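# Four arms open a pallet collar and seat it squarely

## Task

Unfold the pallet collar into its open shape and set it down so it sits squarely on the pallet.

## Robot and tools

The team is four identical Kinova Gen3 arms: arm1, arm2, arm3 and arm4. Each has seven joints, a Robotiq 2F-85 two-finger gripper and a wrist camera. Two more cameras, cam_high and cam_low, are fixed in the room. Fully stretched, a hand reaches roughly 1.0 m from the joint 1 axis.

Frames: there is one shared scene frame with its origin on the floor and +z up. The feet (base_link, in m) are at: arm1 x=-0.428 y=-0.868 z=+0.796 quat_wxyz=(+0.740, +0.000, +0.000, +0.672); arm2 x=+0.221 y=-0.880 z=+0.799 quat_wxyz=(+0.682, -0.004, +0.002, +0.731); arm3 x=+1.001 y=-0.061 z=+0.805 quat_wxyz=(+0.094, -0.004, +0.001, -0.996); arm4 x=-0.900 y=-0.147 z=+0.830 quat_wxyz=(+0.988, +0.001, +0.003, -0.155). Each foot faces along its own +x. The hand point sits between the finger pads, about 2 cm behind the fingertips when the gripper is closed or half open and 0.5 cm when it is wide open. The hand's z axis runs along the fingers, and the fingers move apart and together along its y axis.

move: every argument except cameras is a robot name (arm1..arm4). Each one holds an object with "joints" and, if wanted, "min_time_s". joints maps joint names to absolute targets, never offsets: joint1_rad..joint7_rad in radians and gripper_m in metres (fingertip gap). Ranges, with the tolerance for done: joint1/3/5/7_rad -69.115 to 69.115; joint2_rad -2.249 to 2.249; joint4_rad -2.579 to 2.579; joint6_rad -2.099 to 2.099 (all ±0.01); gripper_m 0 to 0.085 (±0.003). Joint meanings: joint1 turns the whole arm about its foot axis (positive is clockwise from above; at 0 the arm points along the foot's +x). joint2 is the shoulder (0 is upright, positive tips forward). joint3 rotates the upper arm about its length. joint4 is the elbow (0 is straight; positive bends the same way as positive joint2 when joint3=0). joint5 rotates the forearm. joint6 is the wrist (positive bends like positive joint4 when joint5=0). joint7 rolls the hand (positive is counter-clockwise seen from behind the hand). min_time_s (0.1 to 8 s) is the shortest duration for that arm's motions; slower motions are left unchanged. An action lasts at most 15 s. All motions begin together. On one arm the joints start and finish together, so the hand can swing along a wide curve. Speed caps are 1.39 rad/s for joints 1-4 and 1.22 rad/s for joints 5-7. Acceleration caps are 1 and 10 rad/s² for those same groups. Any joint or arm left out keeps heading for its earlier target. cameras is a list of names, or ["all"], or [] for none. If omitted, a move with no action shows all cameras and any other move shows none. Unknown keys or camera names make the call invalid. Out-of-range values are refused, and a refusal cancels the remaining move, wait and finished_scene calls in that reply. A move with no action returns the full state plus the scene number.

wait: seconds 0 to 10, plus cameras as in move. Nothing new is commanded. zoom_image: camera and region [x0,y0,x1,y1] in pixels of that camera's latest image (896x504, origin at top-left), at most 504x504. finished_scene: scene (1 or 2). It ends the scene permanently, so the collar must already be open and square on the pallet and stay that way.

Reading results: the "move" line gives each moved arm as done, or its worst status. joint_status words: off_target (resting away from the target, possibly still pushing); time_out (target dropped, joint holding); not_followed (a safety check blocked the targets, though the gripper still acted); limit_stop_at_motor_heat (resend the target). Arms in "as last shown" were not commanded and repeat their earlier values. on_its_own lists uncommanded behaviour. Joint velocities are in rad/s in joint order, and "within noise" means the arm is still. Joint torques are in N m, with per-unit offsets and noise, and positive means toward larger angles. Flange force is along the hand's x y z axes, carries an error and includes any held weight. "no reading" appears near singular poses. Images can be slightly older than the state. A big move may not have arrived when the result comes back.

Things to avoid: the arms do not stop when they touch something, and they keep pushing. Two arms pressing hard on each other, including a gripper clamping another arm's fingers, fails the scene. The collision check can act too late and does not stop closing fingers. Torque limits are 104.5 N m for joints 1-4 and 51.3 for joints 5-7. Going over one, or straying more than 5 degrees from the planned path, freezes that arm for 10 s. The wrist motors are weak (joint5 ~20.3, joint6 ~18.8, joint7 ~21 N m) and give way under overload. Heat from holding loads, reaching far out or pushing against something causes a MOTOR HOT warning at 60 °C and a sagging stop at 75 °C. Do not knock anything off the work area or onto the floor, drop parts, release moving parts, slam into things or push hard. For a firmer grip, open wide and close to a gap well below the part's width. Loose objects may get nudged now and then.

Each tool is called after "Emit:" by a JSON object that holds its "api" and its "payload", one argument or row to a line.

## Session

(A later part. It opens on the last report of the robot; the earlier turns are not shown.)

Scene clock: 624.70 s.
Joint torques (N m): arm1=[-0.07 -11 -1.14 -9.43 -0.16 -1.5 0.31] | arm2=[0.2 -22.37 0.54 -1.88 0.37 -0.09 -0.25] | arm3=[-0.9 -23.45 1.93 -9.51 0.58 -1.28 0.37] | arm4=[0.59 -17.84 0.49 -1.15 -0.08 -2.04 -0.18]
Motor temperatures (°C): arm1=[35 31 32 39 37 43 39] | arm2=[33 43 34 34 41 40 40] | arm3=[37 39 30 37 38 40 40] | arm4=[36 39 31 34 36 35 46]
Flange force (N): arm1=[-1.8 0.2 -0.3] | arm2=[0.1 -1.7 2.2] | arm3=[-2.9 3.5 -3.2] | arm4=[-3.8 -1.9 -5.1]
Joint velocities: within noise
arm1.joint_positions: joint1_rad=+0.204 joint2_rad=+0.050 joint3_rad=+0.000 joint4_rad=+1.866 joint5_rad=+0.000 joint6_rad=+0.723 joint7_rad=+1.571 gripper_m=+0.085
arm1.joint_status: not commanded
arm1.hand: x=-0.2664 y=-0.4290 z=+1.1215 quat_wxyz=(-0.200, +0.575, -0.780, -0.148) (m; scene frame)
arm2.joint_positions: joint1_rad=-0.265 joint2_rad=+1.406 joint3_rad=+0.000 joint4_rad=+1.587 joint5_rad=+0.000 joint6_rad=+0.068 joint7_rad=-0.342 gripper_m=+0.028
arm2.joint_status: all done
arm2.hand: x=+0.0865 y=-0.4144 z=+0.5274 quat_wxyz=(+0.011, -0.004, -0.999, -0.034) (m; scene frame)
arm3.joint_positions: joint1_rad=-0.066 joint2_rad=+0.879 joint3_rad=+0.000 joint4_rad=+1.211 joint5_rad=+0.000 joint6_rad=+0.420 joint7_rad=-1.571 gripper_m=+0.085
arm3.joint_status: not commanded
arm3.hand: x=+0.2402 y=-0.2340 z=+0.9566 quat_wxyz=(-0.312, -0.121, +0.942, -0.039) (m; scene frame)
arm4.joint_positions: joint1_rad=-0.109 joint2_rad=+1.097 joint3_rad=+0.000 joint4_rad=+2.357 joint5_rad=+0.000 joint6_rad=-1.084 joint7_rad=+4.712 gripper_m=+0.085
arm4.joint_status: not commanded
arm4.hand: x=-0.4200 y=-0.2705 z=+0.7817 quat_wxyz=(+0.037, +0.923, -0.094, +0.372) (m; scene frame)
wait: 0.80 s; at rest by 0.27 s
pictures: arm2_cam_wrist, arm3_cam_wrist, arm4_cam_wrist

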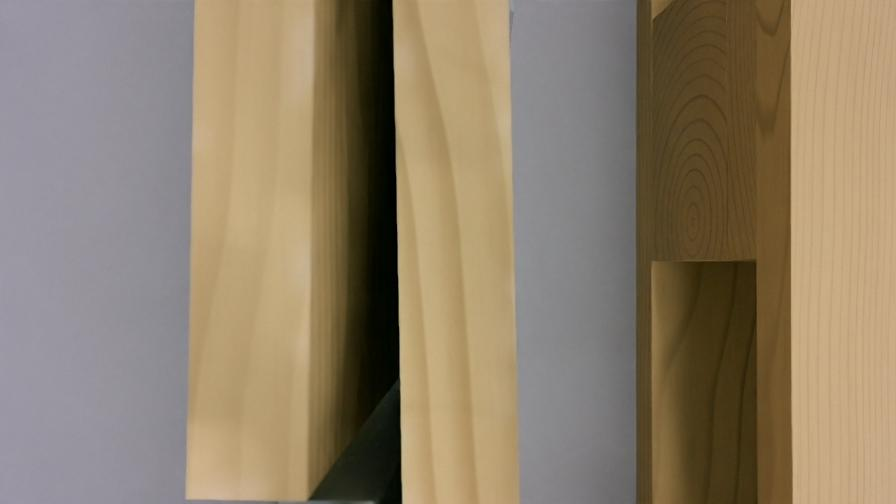

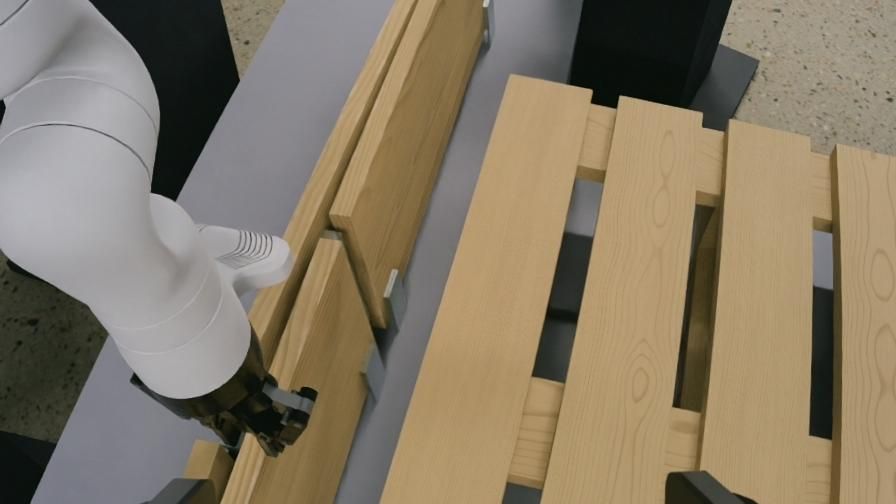

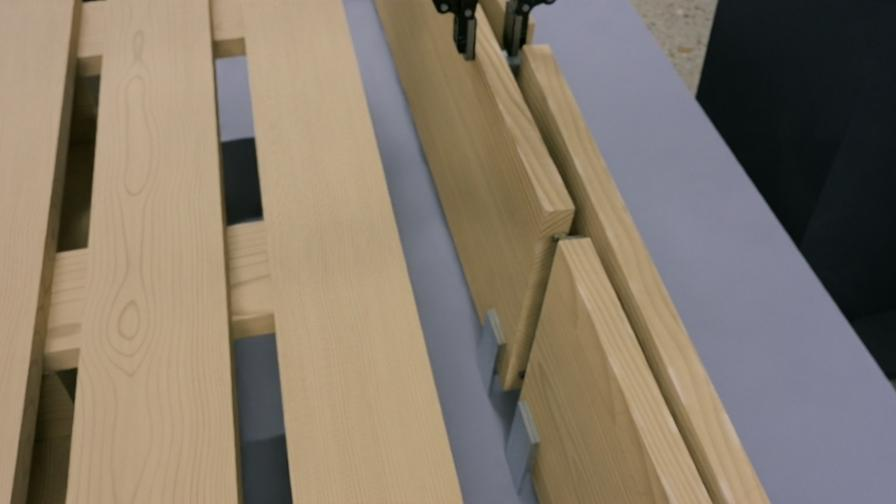

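Emit:
{"api": "move", "payload": {
  "arm2": {"joints":{"gripper_m":0.015}},
  "cameras": []
}}

Emit:
{"api": "wait", "payload": {
  "seconds": 0.8,
  "cameras": ["arm1_cam_wrist","arm2_cam_wrist","arm3_cam_wrist","arm4_cam_wrist"]
}}

Emit:
{"api": "zoom_image", "payload": {
  "camera": "arm4_cam_wrist",
  "region": [460, 0, 560, 100]
}}

Scene clock: 626.73 s.
Joint torques (N m): arm1=[-0.04 -11.03 -1.06 -9.43 -0.12 -1.48 0.3] | arm2=[-0.53 -17.79 -0.65 -1.98 0.21 -0.26 -0.38] | arm3=[-0.84 -23.51 1.98 -9.49 0.6 -1.3 0.36] | arm4=[0.59 -17.82 0.53 -1.17 -0.08 -2.06 -0.18]
Motor temperatures (°C): arm1=[35 31 32 39 37 43 39] | arm2=[33 43 34 34 41 40 40] | arm3=[37 39 30 37 38 40 40] | arm4=[36 39 31 34 36 35 46]
Flange force (N): arm1=[-1.8 0.3 -0.2] | arm2=[-1.7 -1.7 -8.9] | arm3=[-2.7 3.5 -3.0] | arm4=[-3.6 -1.9 -5.1]
move: arm2 off_target
Joint velocities: within noise
arm1, arm3, arm4: as last shown
arm2.joint_positions: joint1_rad=-0.265 joint2_rad=+1.406 joint3_rad=+0.000 joint4_rad=+1.587 joint5_rad=+0.000 joint6_rad=+0.068 joint7_rad=-0.342 gripper_m=+0.018
arm2.joint_status: gripper_m off_target (ended at +0.018, target +0.015)
arm2.hand: x=+0.0865 y=-0.4144 z=+0.5274 quat_wxyz=(+0.011, -0.004, -0.999, -0.034) (m; scene frame)
pictures: none
No camera images: "cameras" was empty.

Scene clock: 627.53 s.
Joint torques (N m): arm1=[-0.03 -11.05 -1.04 -9.36 -0.12 -1.51 0.26] | arm2=[-0.57 -17.85 -0.63 -1.98 0.21 -0.27 -0.36] | arm3=[-0.82 -23.46 1.99 -9.55 0.55 -1.33 0.32] | arm4=[0.57 -17.86 0.51 -1.18 -0.07 -2.05 -0.17]
Motor temperatures (°C): arm1=[35 31 32 39 37 43 39] | arm2=[33 43 34 34 41 40 40] | arm3=[37 39 30 37 38 40 40] | arm4=[36 39 31 34 36 35 46]
Flange force (N): arm1=[-2.1 0.1 -0.3] | arm2=[-1.8 -1.6 -8.8] | arm3=[-2.9 3.5 -3.3] | arm4=[-3.8 -1.9 -5.1]
Joint velocities: within noise
arm1.joint_positions: joint1_rad=+0.204 joint2_rad=+0.050 joint3_rad=+0.000 joint4_rad=+1.866 joint5_rad=+0.000 joint6_rad=+0.723 joint7_rad=+1.571 gripper_m=+0.085
arm1.joint_status: not commanded
arm1.hand: x=-0.2664 y=-0.4290 z=+1.1215 quat_wxyz=(-0.200, +0.575, -0.780, -0.148) (m; scene frame)
arm2.joint_positions: joint1_rad=-0.265 joint2_rad=+1.406 joint3_rad=+0.000 joint4_rad=+1.587 joint5_rad=+0.000 joint6_rad=+0.068 joint7_rad=-0.342 gripper_m=+0.018
arm2.joint_status: gripper_m off_target (ended at +0.018, target +0.015)
arm2.hand: x=+0.0865 y=-0.4144 z=+0.5274 quat_wxyz=(+0.011, -0.004, -0.999, -0.034) (m; scene frame)
arm3.joint_positions: joint1_rad=-0.066 joint2_rad=+0.879 joint3_rad=+0.000 joint4_rad=+1.211 joint5_rad=+0.000 joint6_rad=+0.420 joint7_rad=-1.571 gripper_m=+0.085
arm3.joint_status: not commanded
arm3.hand: x=+0.2402 y=-0.2340 z=+0.9566 quat_wxyz=(-0.312, -0.121, +0.942, -0.039) (m; scene frame)
arm4.joint_positions: joint1_rad=-0.109 joint2_rad=+1.097 joint3_rad=+0.000 joint4_rad=+2.357 joint5_rad=+0.000 joint6_rad=-1.084 joint7_rad=+4.712 gripper_m=+0.085
arm4.joint_status: not commanded
arm4.hand: x=-0.4200 y=-0.2705 z=+0.7817 quat_wxyz=(+0.037, +0.923, -0.094, +0.372) (m; scene frame)
wait: 0.80 s; at rest by 0.27 s
pictures: arm1_cam_wrist, arm2_cam_wrist, arm3_cam_wrist, arm4_cam_wrist

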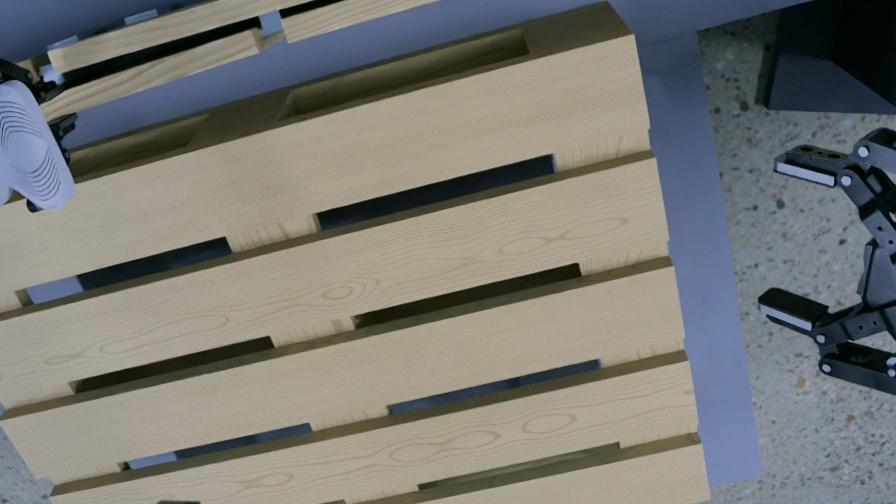

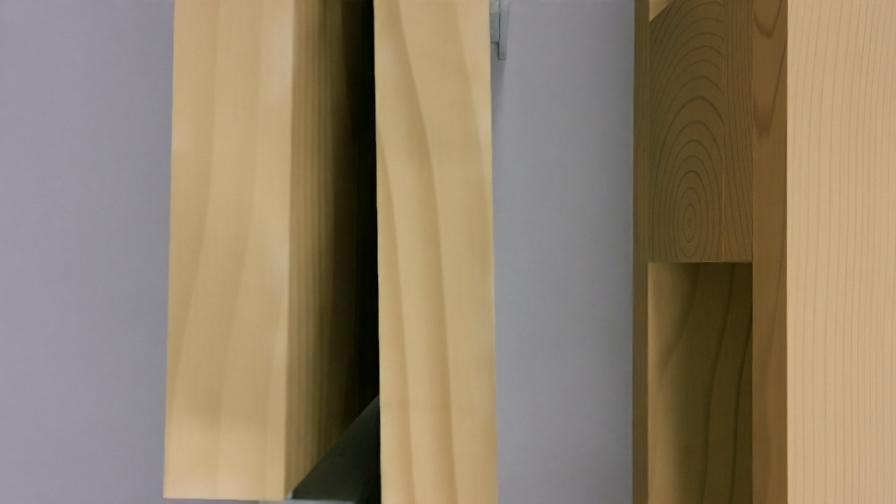

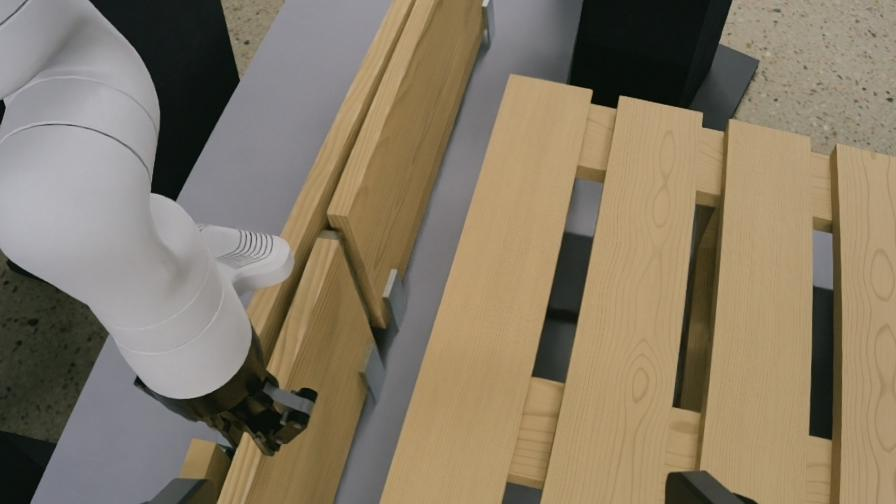

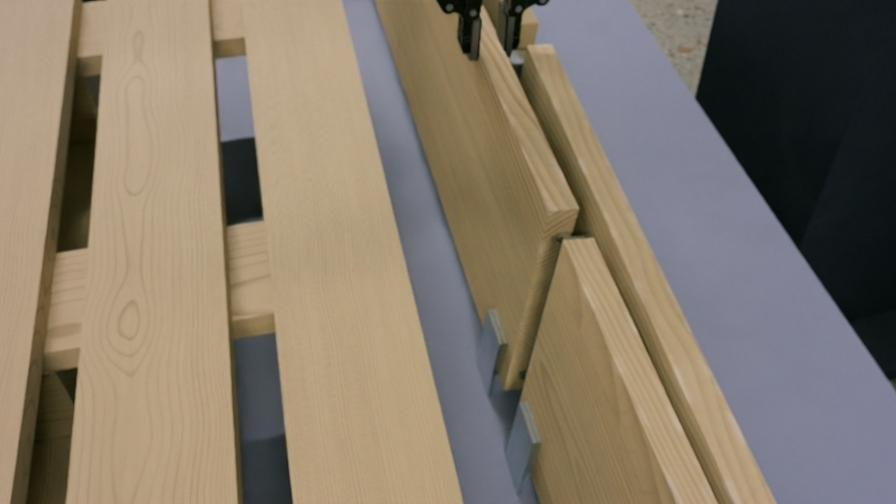

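Scaled by 5.040 from the camera's 896x504 image, which has a finer 1280x720 frame.

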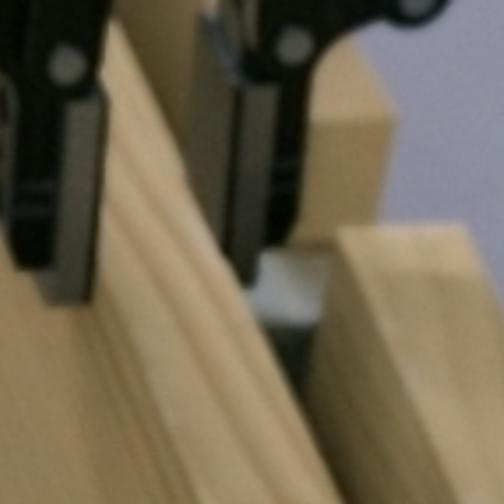

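Emit:
{"api": "move", "payload": {
  "arm1": {"joints":{"joint1_rad":0.5130,"joint2_rad":1.0330,"joint4_rad":1.6793,"joint6_rad":0.3493,"joint7_rad":0.6093,"gripper_m":0.045},"min_time_s":4},
  "cameras": []
}}

Emit:
{"api": "wait", "payload": {
  "seconds": 0.8,
  "cameras": ["arm1_cam_wrist","arm3_cam_wrist","arm4_cam_wrist"]
}}

Scene clock: 643.80 s.
Joint torques (N m): arm1=[-0.03 -21.45 -0.71 -3.61 -0.13 -0.27 0.26] | arm2=[-0.51 -17.79 -0.66 -2 0.2 -0.27 -0.39] | arm3=[-0.84 -23.6 2 -9.6 0.58 -1.29 0.35] | arm4=[0.62 -17.86 0.48 -1.15 -0.08 -2.06 -0.16]
Motor temperatures (°C): arm1=[35 31 32 39 37 43 39] | arm2=[33 43 34 34 41 40 40] | arm3=[37 39 30 37 38 40 40] | arm4=[36 39 31 34 36 35 46]
Flange force (N): arm1=[-0.3 1.7 0.8] | arm2=[-1.7 -1.7 -8.9] | arm3=[-3.1 3.5 -3.0] | arm4=[-3.7 -2.0 -5.0]
move: arm1 done
Joint velocities: within noise
arm1.joint_positions: joint1_rad=+0.513 joint2_rad=+1.033 joint3_rad=+0.000 joint4_rad=+1.679 joint5_rad=+0.000 joint6_rad=+0.349 joint7_rad=+0.609 gripper_m=+0.045
arm1.joint_status: all done
arm1.hand: x=-0.1118 y=-0.4580 z=+0.6998 quat_wxyz=(-0.023, +0.000, -0.999, -0.033) (m; scene frame)
arm2, arm3, arm4: as last shown
pictures: none
No camera images: "cameras" was empty.

Scene clock: 644.60 s.
Joint torques (N m): arm1=[-0.1 -21.41 -0.76 -3.63 -0.12 -0.3 0.28] | arm2=[-0.49 -17.8 -0.62 -1.95 0.19 -0.27 -0.38] | arm3=[-0.99 -23.6 2 -9.53 0.58 -1.26 0.35] | arm4=[0.62 -17.85 0.55 -1.18 -0.09 -2.06 -0.17]
Motor temperatures (°C): arm1=[35 31 32 39 37 43 39] | arm2=[33 43 34 34 41 40 40] | arm3=[37 39 30 37 38 40 40] | arm4=[36 39 31 34 36 35 46]
Flange force (N): arm1=[-0.3 1.6 0.7] | arm2=[-1.6 -1.6 -8.8] | arm3=[-2.9 3.9 -2.9] | arm4=[-3.7 -2.0 -5.1]
Joint velocities: within noise
arm1.joint_positions: joint1_rad=+0.513 joint2_rad=+1.033 joint3_rad=+0.000 joint4_rad=+1.679 joint5_rad=+0.000 joint6_rad=+0.349 joint7_rad=+0.609 gripper_m=+0.045
arm1.joint_status: all done
arm1.hand: x=-0.1118 y=-0.4580 z=+0.6998 quat_wxyz=(-0.023, +0.000, -0.999, -0.033) (m; scene frame)
arm2.joint_positions: joint1_rad=-0.265 joint2_rad=+1.406 joint3_rad=+0.000 joint4_rad=+1.587 joint5_rad=+0.000 joint6_rad=+0.068 joint7_rad=-0.342 gripper_m=+0.018
arm2.joint_status: not commanded
arm2.hand: x=+0.0865 y=-0.4144 z=+0.5274 quat_wxyz=(+0.011, -0.004, -0.999, -0.034) (m; scene frame)
arm3.joint_positions: joint1_rad=-0.066 joint2_rad=+0.879 joint3_rad=+0.000 joint4_rad=+1.211 joint5_rad=+0.000 joint6_rad=+0.420 joint7_rad=-1.571 gripper_m=+0.085
arm3.joint_status: not commanded
arm3.hand: x=+0.2402 y=-0.2340 z=+0.9566 quat_wxyz=(-0.312, -0.121, +0.942, -0.039) (m; scene frame)
arm4.joint_positions: joint1_rad=-0.109 joint2_rad=+1.097 joint3_rad=+0.000 joint4_rad=+2.357 joint5_rad=+0.000 joint6_rad=-1.084 joint7_rad=+4.712 gripper_m=+0.085
arm4.joint_status: not commanded
arm4.hand: x=-0.4200 y=-0.2705 z=+0.7817 quat_wxyz=(+0.037, +0.923, -0.094, +0.372) (m; scene frame)
wait: 0.80 s; at rest by 0.27 s
pictures: arm1_cam_wrist, arm3_cam_wrist, arm4_cam_wrist

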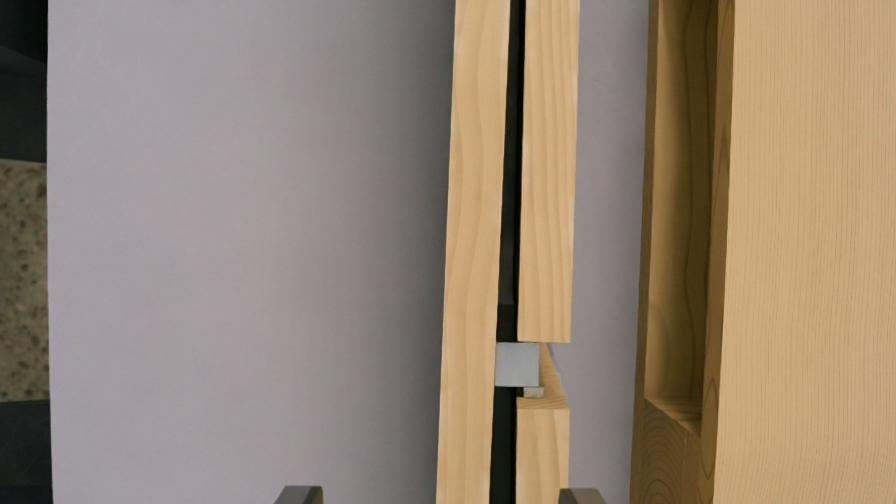

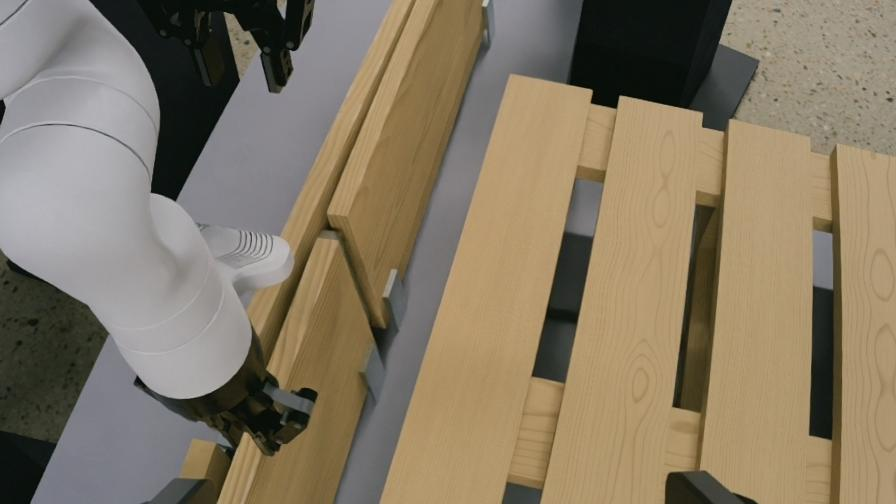

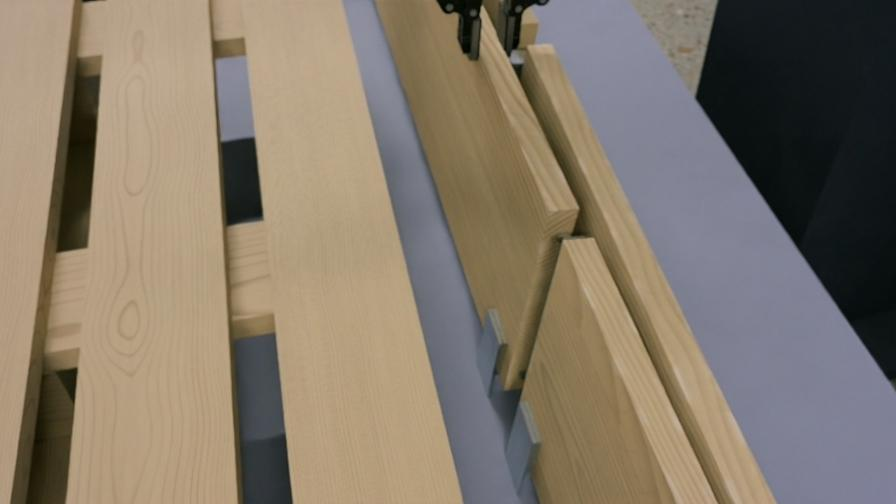

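Emit:
{"api": "move", "payload": {
  "cameras": ["all"]
}}

Scene clock: 653.30 s.
Joint torques (N m): arm1=[-0.09 -21.43 -0.69 -3.64 -0.14 -0.3 0.29] | arm2=[-0.54 -17.81 -0.64 -1.99 0.19 -0.27 -0.35] | arm3=[-0.85 -23.62 1.89 -9.57 0.61 -1.3 0.38] | arm4=[0.59 -17.83 0.51 -1.18 -0.08 -2.06 -0.16]
Motor temperatures (°C): arm1=[35 31 32 39 37 43 39] | arm2=[33 43 34 34 41 40 40] | arm3=[37 39 30 37 38 40 40] | arm4=[36 39 31 34 36 35 46]
Flange force (N): arm1=[-0.3 1.6 0.7] | arm2=[-1.7 -1.7 -8.9] | arm3=[-3.0 3.3 -2.9] | arm4=[-3.7 -1.9 -5.1]
Joint velocities: within noise
arm1.joint_positions: joint1_rad=+0.513 joint2_rad=+1.033 joint3_rad=+0.000 joint4_rad=+1.679 joint5_rad=+0.000 joint6_rad=+0.349 joint7_rad=+0.609 gripper_m=+0.045
arm1.joint_status: all done
arm1.hand: x=-0.1118 y=-0.4580 z=+0.6998 quat_wxyz=(-0.023, +0.000, -0.999, -0.033) (m; scene frame)
arm2.joint_positions: joint1_rad=-0.265 joint2_rad=+1.406 joint3_rad=+0.000 joint4_rad=+1.587 joint5_rad=+0.000 joint6_rad=+0.068 joint7_rad=-0.342 gripper_m=+0.018
arm2.joint_status: not commanded
arm2.hand: x=+0.0865 y=-0.4144 z=+0.5274 quat_wxyz=(+0.011, -0.004, -0.999, -0.034) (m; scene frame)
arm3.joint_positions: joint1_rad=-0.066 joint2_rad=+0.879 joint3_rad=+0.000 joint4_rad=+1.211 joint5_rad=+0.000 joint6_rad=+0.420 joint7_rad=-1.571 gripper_m=+0.085
arm3.joint_status: not commanded
arm3.hand: x=+0.2402 y=-0.2340 z=+0.9566 quat_wxyz=(-0.312, -0.121, +0.942, -0.039) (m; scene frame)
arm4.joint_positions: joint1_rad=-0.109 joint2_rad=+1.097 joint3_rad=+0.000 joint4_rad=+2.357 joint5_rad=+0.000 joint6_rad=-1.084 joint7_rad=+4.712 gripper_m=+0.085
arm4.joint_status: not commanded
arm4.hand: x=-0.4200 y=-0.2705 z=+0.7817 quat_wxyz=(+0.037, +0.923, -0.094, +0.372) (m; scene frame)
pictures: arm1_cam_wrist, arm2_cam_wrist, arm3_cam_wrist, arm4_cam_wrist, cam_high, cam_low

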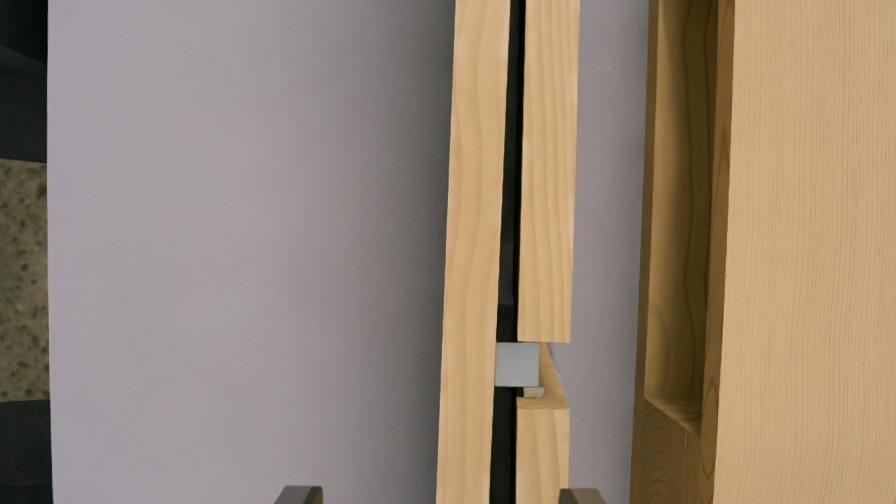

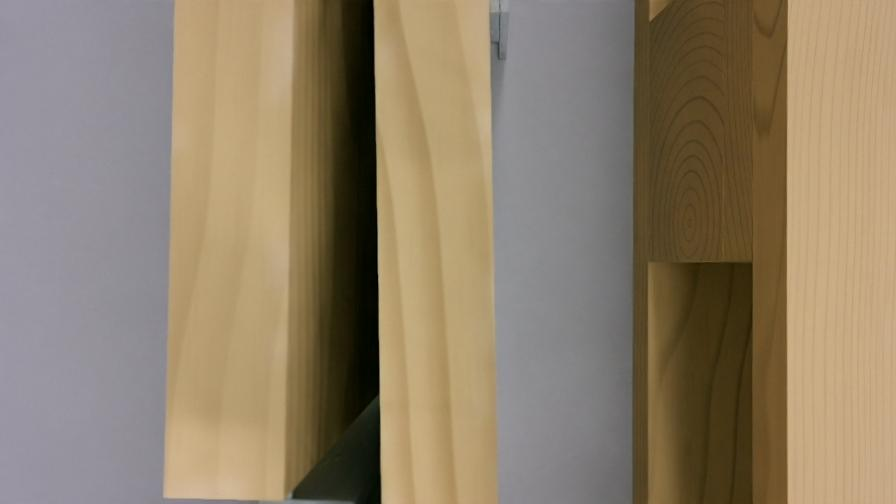

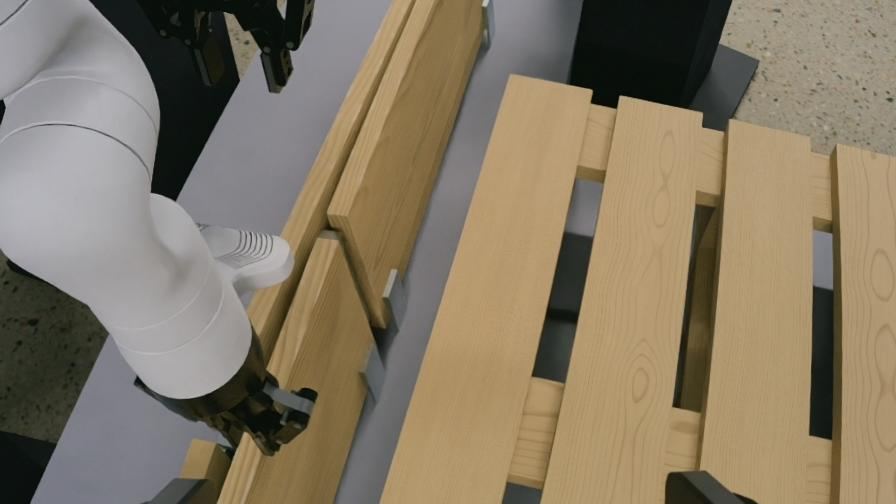

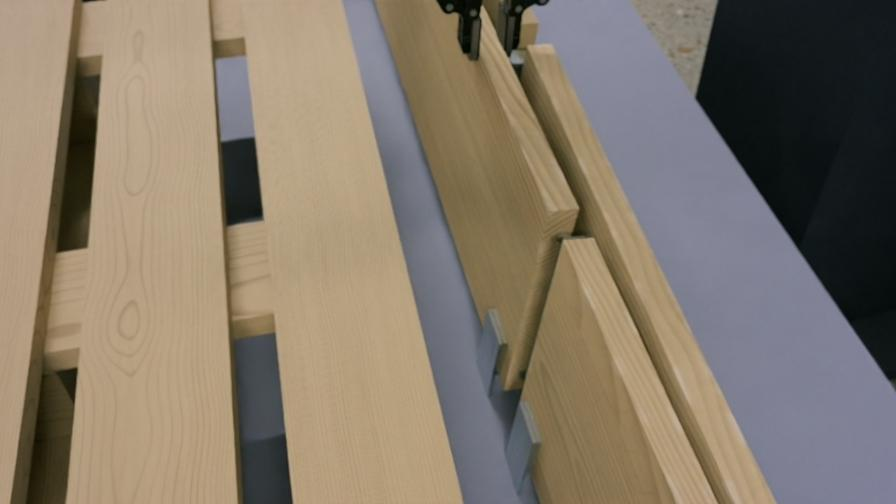

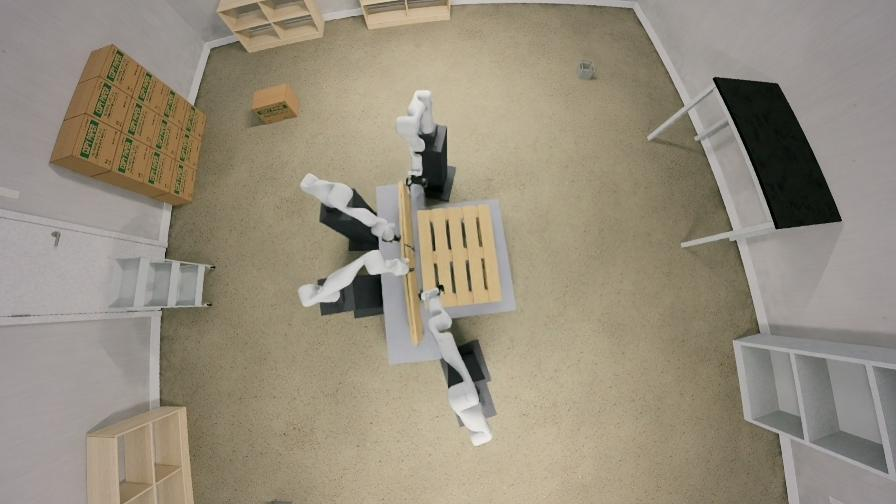

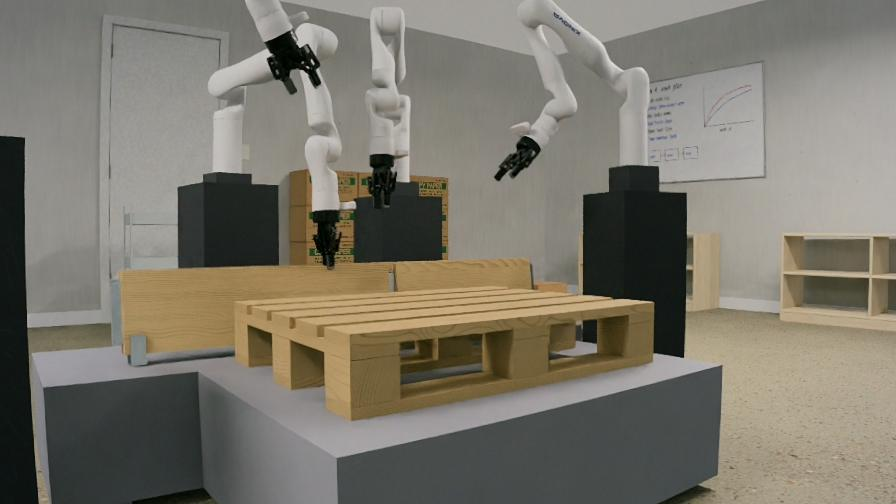

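Emit:
{"api": "move", "payload": {
  "arm1": {"joints":{"joint1_rad":0.4957,"joint2_rad":1.3219,"joint4_rad":1.5054,"joint6_rad":0.2343,"joint7_rad":0.5920},"min_time_s":3}
}}

Emit:
{"api": "wait", "payload": {
  "seconds": 0.6,
  "cameras": ["arm1_cam_wrist","arm3_cam_wrist","arm4_cam_wrist"]
}}

Emit:
{"api": "zoom_image", "payload": {
  "camera": "arm3_cam_wrist",
  "region": [270, 150, 390, 270]
}}

Emit:
{"api": "zoom_image", "payload": {
  "camera": "arm4_cam_wrist",
  "region": [510, 150, 630, 270]
}}

Scene clock: 663.20 s.
Joint torques (N m): arm1=[-0.14 -22.63 -0.68 -2.71 -0.1 -0.28 0.25] | arm2=[-0.52 -17.83 -0.65 -1.92 0.2 -0.28 -0.36] | arm3=[-0.89 -23.61 1.94 -9.54 0.6 -1.27 0.37] | arm4=[0.57 -17.86 0.52 -1.17 -0.08 -2.03 -0.19]
Motor temperatures (°C): arm1=[35 32 32 39 37 43 39] | arm2=[33 43 34 34 41 40 40] | arm3=[36 39 30 37 38 40 40] | arm4=[36 39 31 34 36 35 46]
Flange force (N): arm1=[-0.4 1.3 0.9] | arm2=[-1.6 -1.5 -8.7] | arm3=[-2.9 3.5 -2.9] | arm4=[-3.9 -1.9 -5.1]
move: arm1 done
Joint velocities: within noise
arm1.joint_positions: joint1_rad=+0.496 joint2_rad=+1.322 joint3_rad=+0.000 joint4_rad=+1.505 joint5_rad=+0.000 joint6_rad=+0.234 joint7_rad=+0.592 gripper_m=+0.045
arm1.joint_status: all done
arm1.hand: x=-0.1118 y=-0.4420 z=+0.5748 quat_wxyz=(-0.022, +0.000, -0.999, -0.033) (m; scene frame)
arm2, arm3, arm4: as last shown
pictures: none

Scene clock: 663.80 s.
Joint torques (N m): arm1=[-0.01 -22.67 -0.71 -2.67 -0.15 -0.31 0.26] | arm2=[-0.52 -17.78 -0.62 -1.99 0.19 -0.29 -0.34] | arm3=[-0.82 -23.54 1.86 -9.57 0.57 -1.3 0.39] | arm4=[0.57 -17.84 0.48 -1.16 -0.09 -2.05 -0.15]
Motor temperatures (°C): arm1=[35 32 32 39 37 43 39] | arm2=[33 43 34 34 41 40 40] | arm3=[36 39 30 37 38 40 40] | arm4=[36 39 31 34 36 35 46]
Flange force (N): arm1=[-0.3 1.6 1.1] | arm2=[-1.6 -1.6 -8.9] | arm3=[-3.0 3.2 -3.1] | arm4=[-3.7 -1.8 -5.1]
Joint velocities: within noise
arm1.joint_positions: joint1_rad=+0.496 joint2_rad=+1.322 joint3_rad=+0.000 joint4_rad=+1.505 joint5_rad=+0.000 joint6_rad=+0.234 joint7_rad=+0.592 gripper_m=+0.045
arm1.joint_status: all done
arm1.hand: x=-0.1118 y=-0.4420 z=+0.5748 quat_wxyz=(-0.022, +0.000, -0.999, -0.033) (m; scene frame)
arm2.joint_positions: joint1_rad=-0.265 joint2_rad=+1.406 joint3_rad=+0.000 joint4_rad=+1.587 joint5_rad=+0.000 joint6_rad=+0.068 joint7_rad=-0.342 gripper_m=+0.018
arm2.joint_status: not commanded
arm2.hand: x=+0.0865 y=-0.4144 z=+0.5274 quat_wxyz=(+0.011, -0.004, -0.999, -0.034) (m; scene frame)
arm3.joint_positions: joint1_rad=-0.066 joint2_rad=+0.879 joint3_rad=+0.000 joint4_rad=+1.211 joint5_rad=+0.000 joint6_rad=+0.420 joint7_rad=-1.571 gripper_m=+0.085
arm3.joint_status: not commanded
arm3.hand: x=+0.2402 y=-0.2340 z=+0.9566 quat_wxyz=(-0.312, -0.121, +0.942, -0.039) (m; scene frame)
arm4.joint_positions: joint1_rad=-0.109 joint2_rad=+1.097 joint3_rad=+0.000 joint4_rad=+2.357 joint5_rad=+0.000 joint6_rad=-1.084 joint7_rad=+4.712 gripper_m=+0.085
arm4.joint_status: not commanded
arm4.hand: x=-0.4200 y=-0.2705 z=+0.7817 quat_wxyz=(+0.037, +0.923, -0.094, +0.372) (m; scene frame)
wait: 0.60 s; at rest by 0.27 s
pictures: arm1_cam_wrist, arm3_cam_wrist, arm4_cam_wrist

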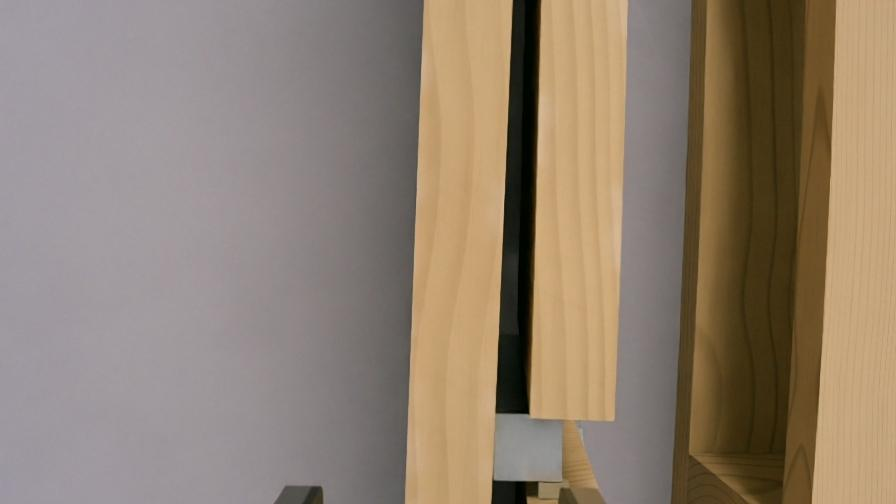

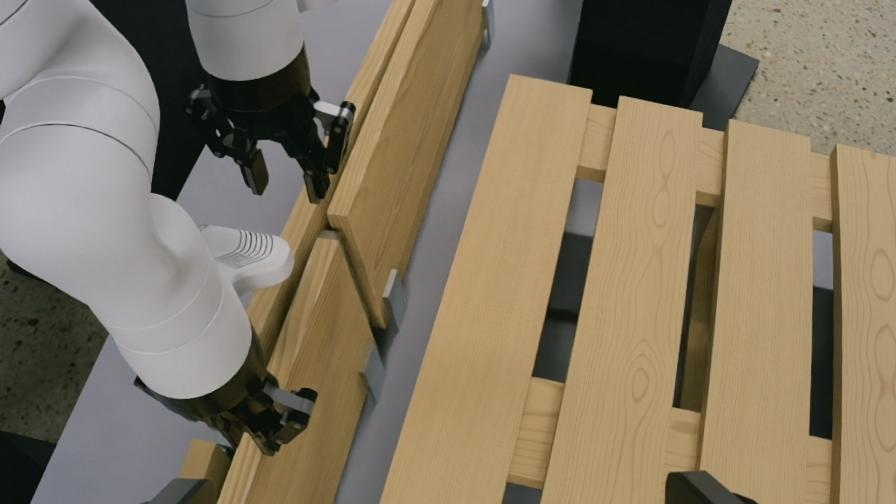

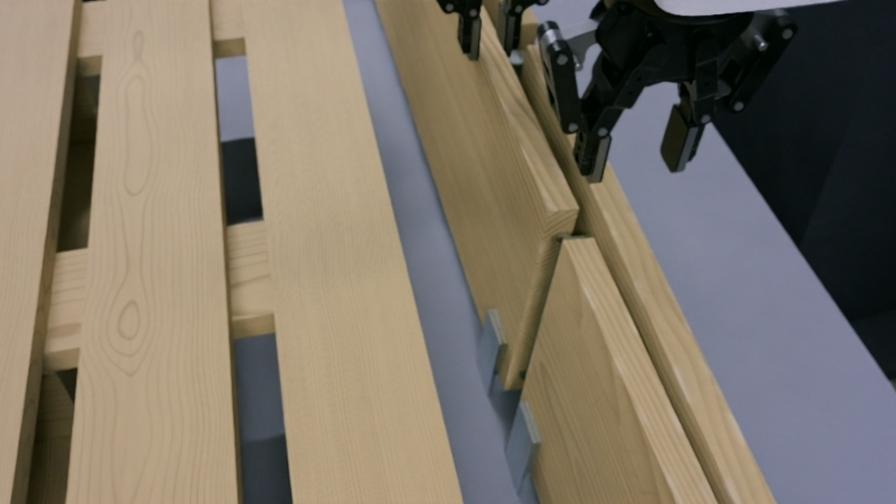

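Scaled by 4.200 from the camera's 896x504 image, which has a finer 1280x720 frame.

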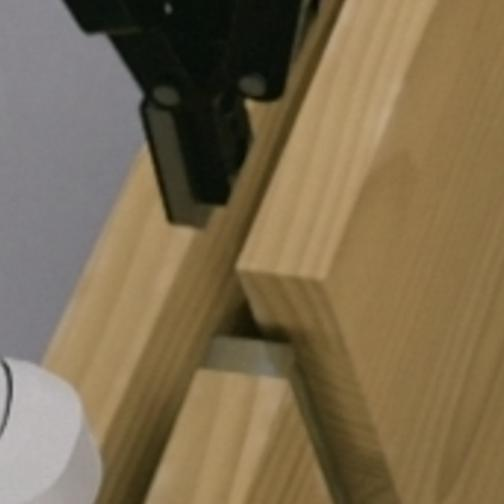

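Scaled by 4.200 from the camera's 896x504 image, which has a finer 1280x720 frame.

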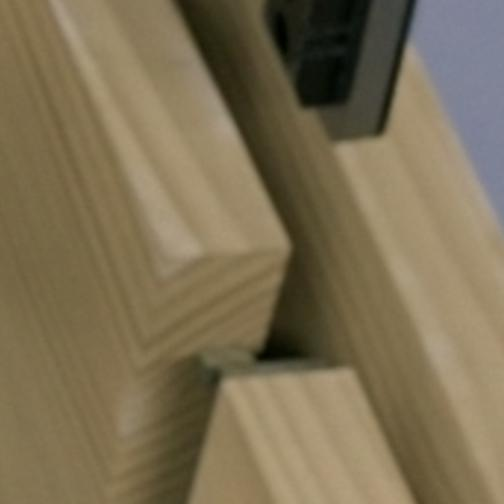

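Emit:
{"api": "zoom_image", "payload": {
  "camera": "arm1_cam_wrist",
  "region": [460, 380, 620, 504]
}}

Scaled by 3.150 from the camera's 896x504 image, which has a finer 1280x720 frame.

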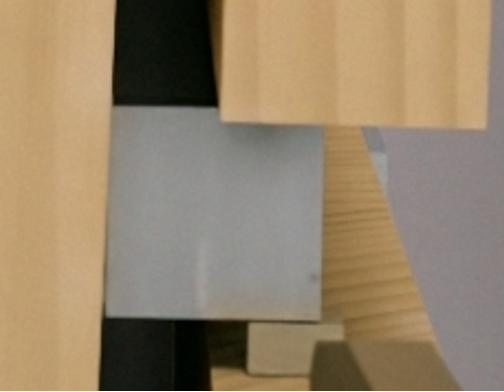

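Emit:
{"api": "move", "payload": {
  "arm1": {"joints":{"joint1_rad":0.4916,"joint2_rad":1.3842,"joint4_rad":1.4472,"joint6_rad":0.2302,"joint7_rad":0.5879},"min_time_s":2}
}}

Emit:
{"api": "wait", "payload": {
  "seconds": 0.6,
  "cameras": ["arm1_cam_wrist","arm3_cam_wrist","arm4_cam_wrist"]
}}

Emit:
{"api": "zoom_image", "payload": {
  "camera": "arm3_cam_wrist",
  "region": [280, 180, 380, 280]
}}

Emit:
{"api": "zoom_image", "payload": {
  "camera": "arm4_cam_wrist",
  "region": [530, 160, 640, 270]
}}

Emit:
{"api": "zoom_image", "payload": {
  "camera": "arm1_cam_wrist",
  "region": [400, 380, 620, 504]
}}

Scene clock: 672.87 s.
Joint torques (N m): arm1=[0.02 -22.84 -0.67 -2.68 -0.12 -0.32 0.29] | arm2=[-0.53 -17.8 -0.69 -1.97 0.19 -0.3 -0.39] | arm3=[-0.9 -23.58 1.97 -9.51 0.55 -1.25 0.42] | arm4=[0.58 -17.83 0.5 -1.17 -0.08 -2.04 -0.17]
Motor temperatures (°C): arm1=[35 32 32 39 37 43 39] | arm2=[33 43 34 34 41 40 40] | arm3=[36 39 30 37 38 40 40] | arm4=[36 39 31 34 36 35 46]
Flange force (N): arm1=[-0.1 1.5 0.9] | arm2=[-1.7 -1.5 -8.9] | arm3=[-2.9 3.5 -2.9] | arm4=[-3.8 -1.9 -5.1]
move: arm1 done
Joint velocities: within noise
arm1.joint_positions: joint1_rad=+0.492 joint2_rad=+1.384 joint3_rad=+0.000 joint4_rad=+1.447 joint5_rad=+0.000 joint6_rad=+0.230 joint7_rad=+0.588 gripper_m=+0.045
arm1.joint_status: all done
arm1.hand: x=-0.1110 y=-0.4370 z=+0.5488 quat_wxyz=(-0.022, +0.000, -0.999, -0.033) (m; scene frame)
arm2, arm3, arm4: as last shown
pictures: none

Scene clock: 673.47 s.
Joint torques (N m): arm1=[-0.08 -22.91 -0.72 -2.76 -0.11 -0.28 0.28] | arm2=[-0.54 -17.8 -0.64 -1.93 0.18 -0.28 -0.37] | arm3=[-0.89 -23.57 1.96 -9.56 0.59 -1.23 0.4] | arm4=[0.58 -17.85 0.48 -1.15 -0.08 -2.05 -0.17]
Motor temperatures (°C): arm1=[35 32 32 39 37 43 39] | arm2=[33 43 34 34 41 40 40] | arm3=[36 39 30 37 38 40 40] | arm4=[36 39 31 34 36 35 46]
Flange force (N): arm1=[-0.1 1.1 0.9] | arm2=[-1.7 -1.5 -8.8] | arm3=[-3.2 3.5 -3.0] | arm4=[-3.7 -1.9 -5.0]
Joint velocities: within noise
arm1.joint_positions: joint1_rad=+0.492 joint2_rad=+1.384 joint3_rad=+0.000 joint4_rad=+1.447 joint5_rad=+0.000 joint6_rad=+0.230 joint7_rad=+0.588 gripper_m=+0.045
arm1.joint_status: all done
arm1.hand: x=-0.1110 y=-0.4370 z=+0.5488 quat_wxyz=(-0.022, +0.000, -0.999, -0.033) (m; scene frame)
arm2.joint_positions: joint1_rad=-0.265 joint2_rad=+1.406 joint3_rad=+0.000 joint4_rad=+1.587 joint5_rad=+0.000 joint6_rad=+0.068 joint7_rad=-0.342 gripper_m=+0.018
arm2.joint_status: not commanded
arm2.hand: x=+0.0865 y=-0.4144 z=+0.5274 quat_wxyz=(+0.011, -0.004, -0.999, -0.034) (m; scene frame)
arm3.joint_positions: joint1_rad=-0.066 joint2_rad=+0.879 joint3_rad=+0.000 joint4_rad=+1.211 joint5_rad=+0.000 joint6_rad=+0.420 joint7_rad=-1.571 gripper_m=+0.085
arm3.joint_status: not commanded
arm3.hand: x=+0.2402 y=-0.2340 z=+0.9566 quat_wxyz=(-0.312, -0.121, +0.942, -0.039) (m; scene frame)
arm4.joint_positions: joint1_rad=-0.109 joint2_rad=+1.097 joint3_rad=+0.000 joint4_rad=+2.357 joint5_rad=+0.000 joint6_rad=-1.084 joint7_rad=+4.712 gripper_m=+0.085
arm4.joint_status: not commanded
arm4.hand: x=-0.4200 y=-0.2705 z=+0.7817 quat_wxyz=(+0.037, +0.923, -0.094, +0.372) (m; scene frame)
wait: 0.60 s; at rest by 0.27 s
pictures: arm1_cam_wrist, arm3_cam_wrist, arm4_cam_wrist

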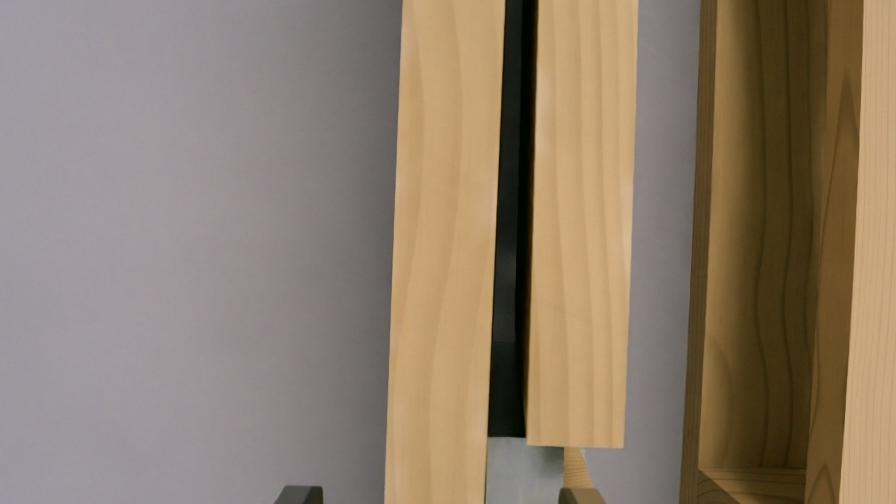

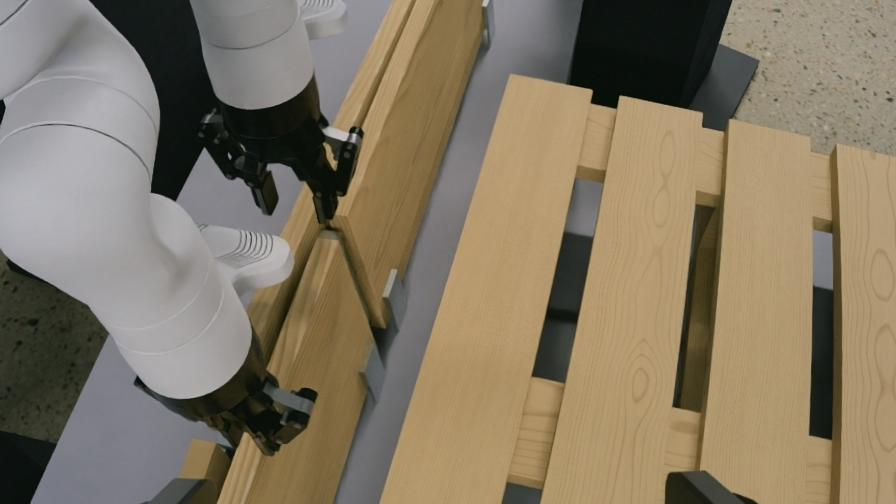

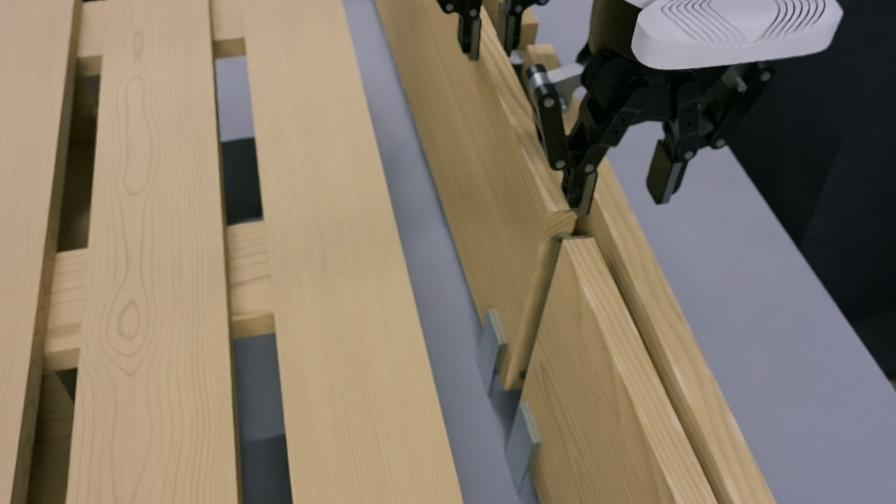

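Scaled by 5.040 from the camera's 896x504 image, which has a finer 1280x720 frame.

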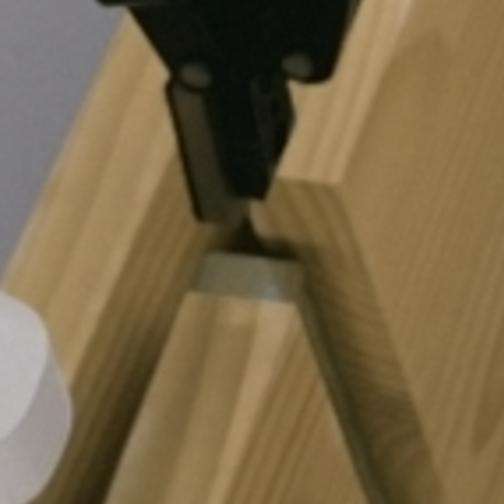

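Scaled by 4.582 from the camera's 896x504 image, which has a finer 1280x720 frame.

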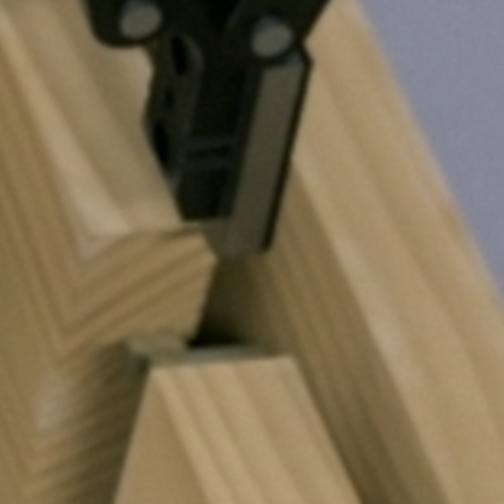

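Scaled by 2.291 from the camera's 896x504 image, which has a finer 1280x720 frame.

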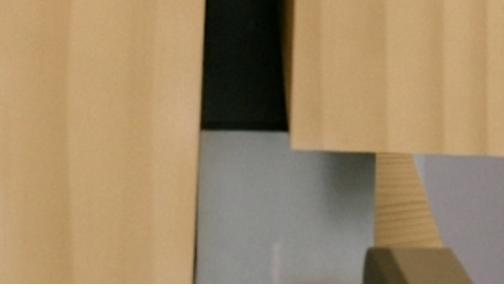

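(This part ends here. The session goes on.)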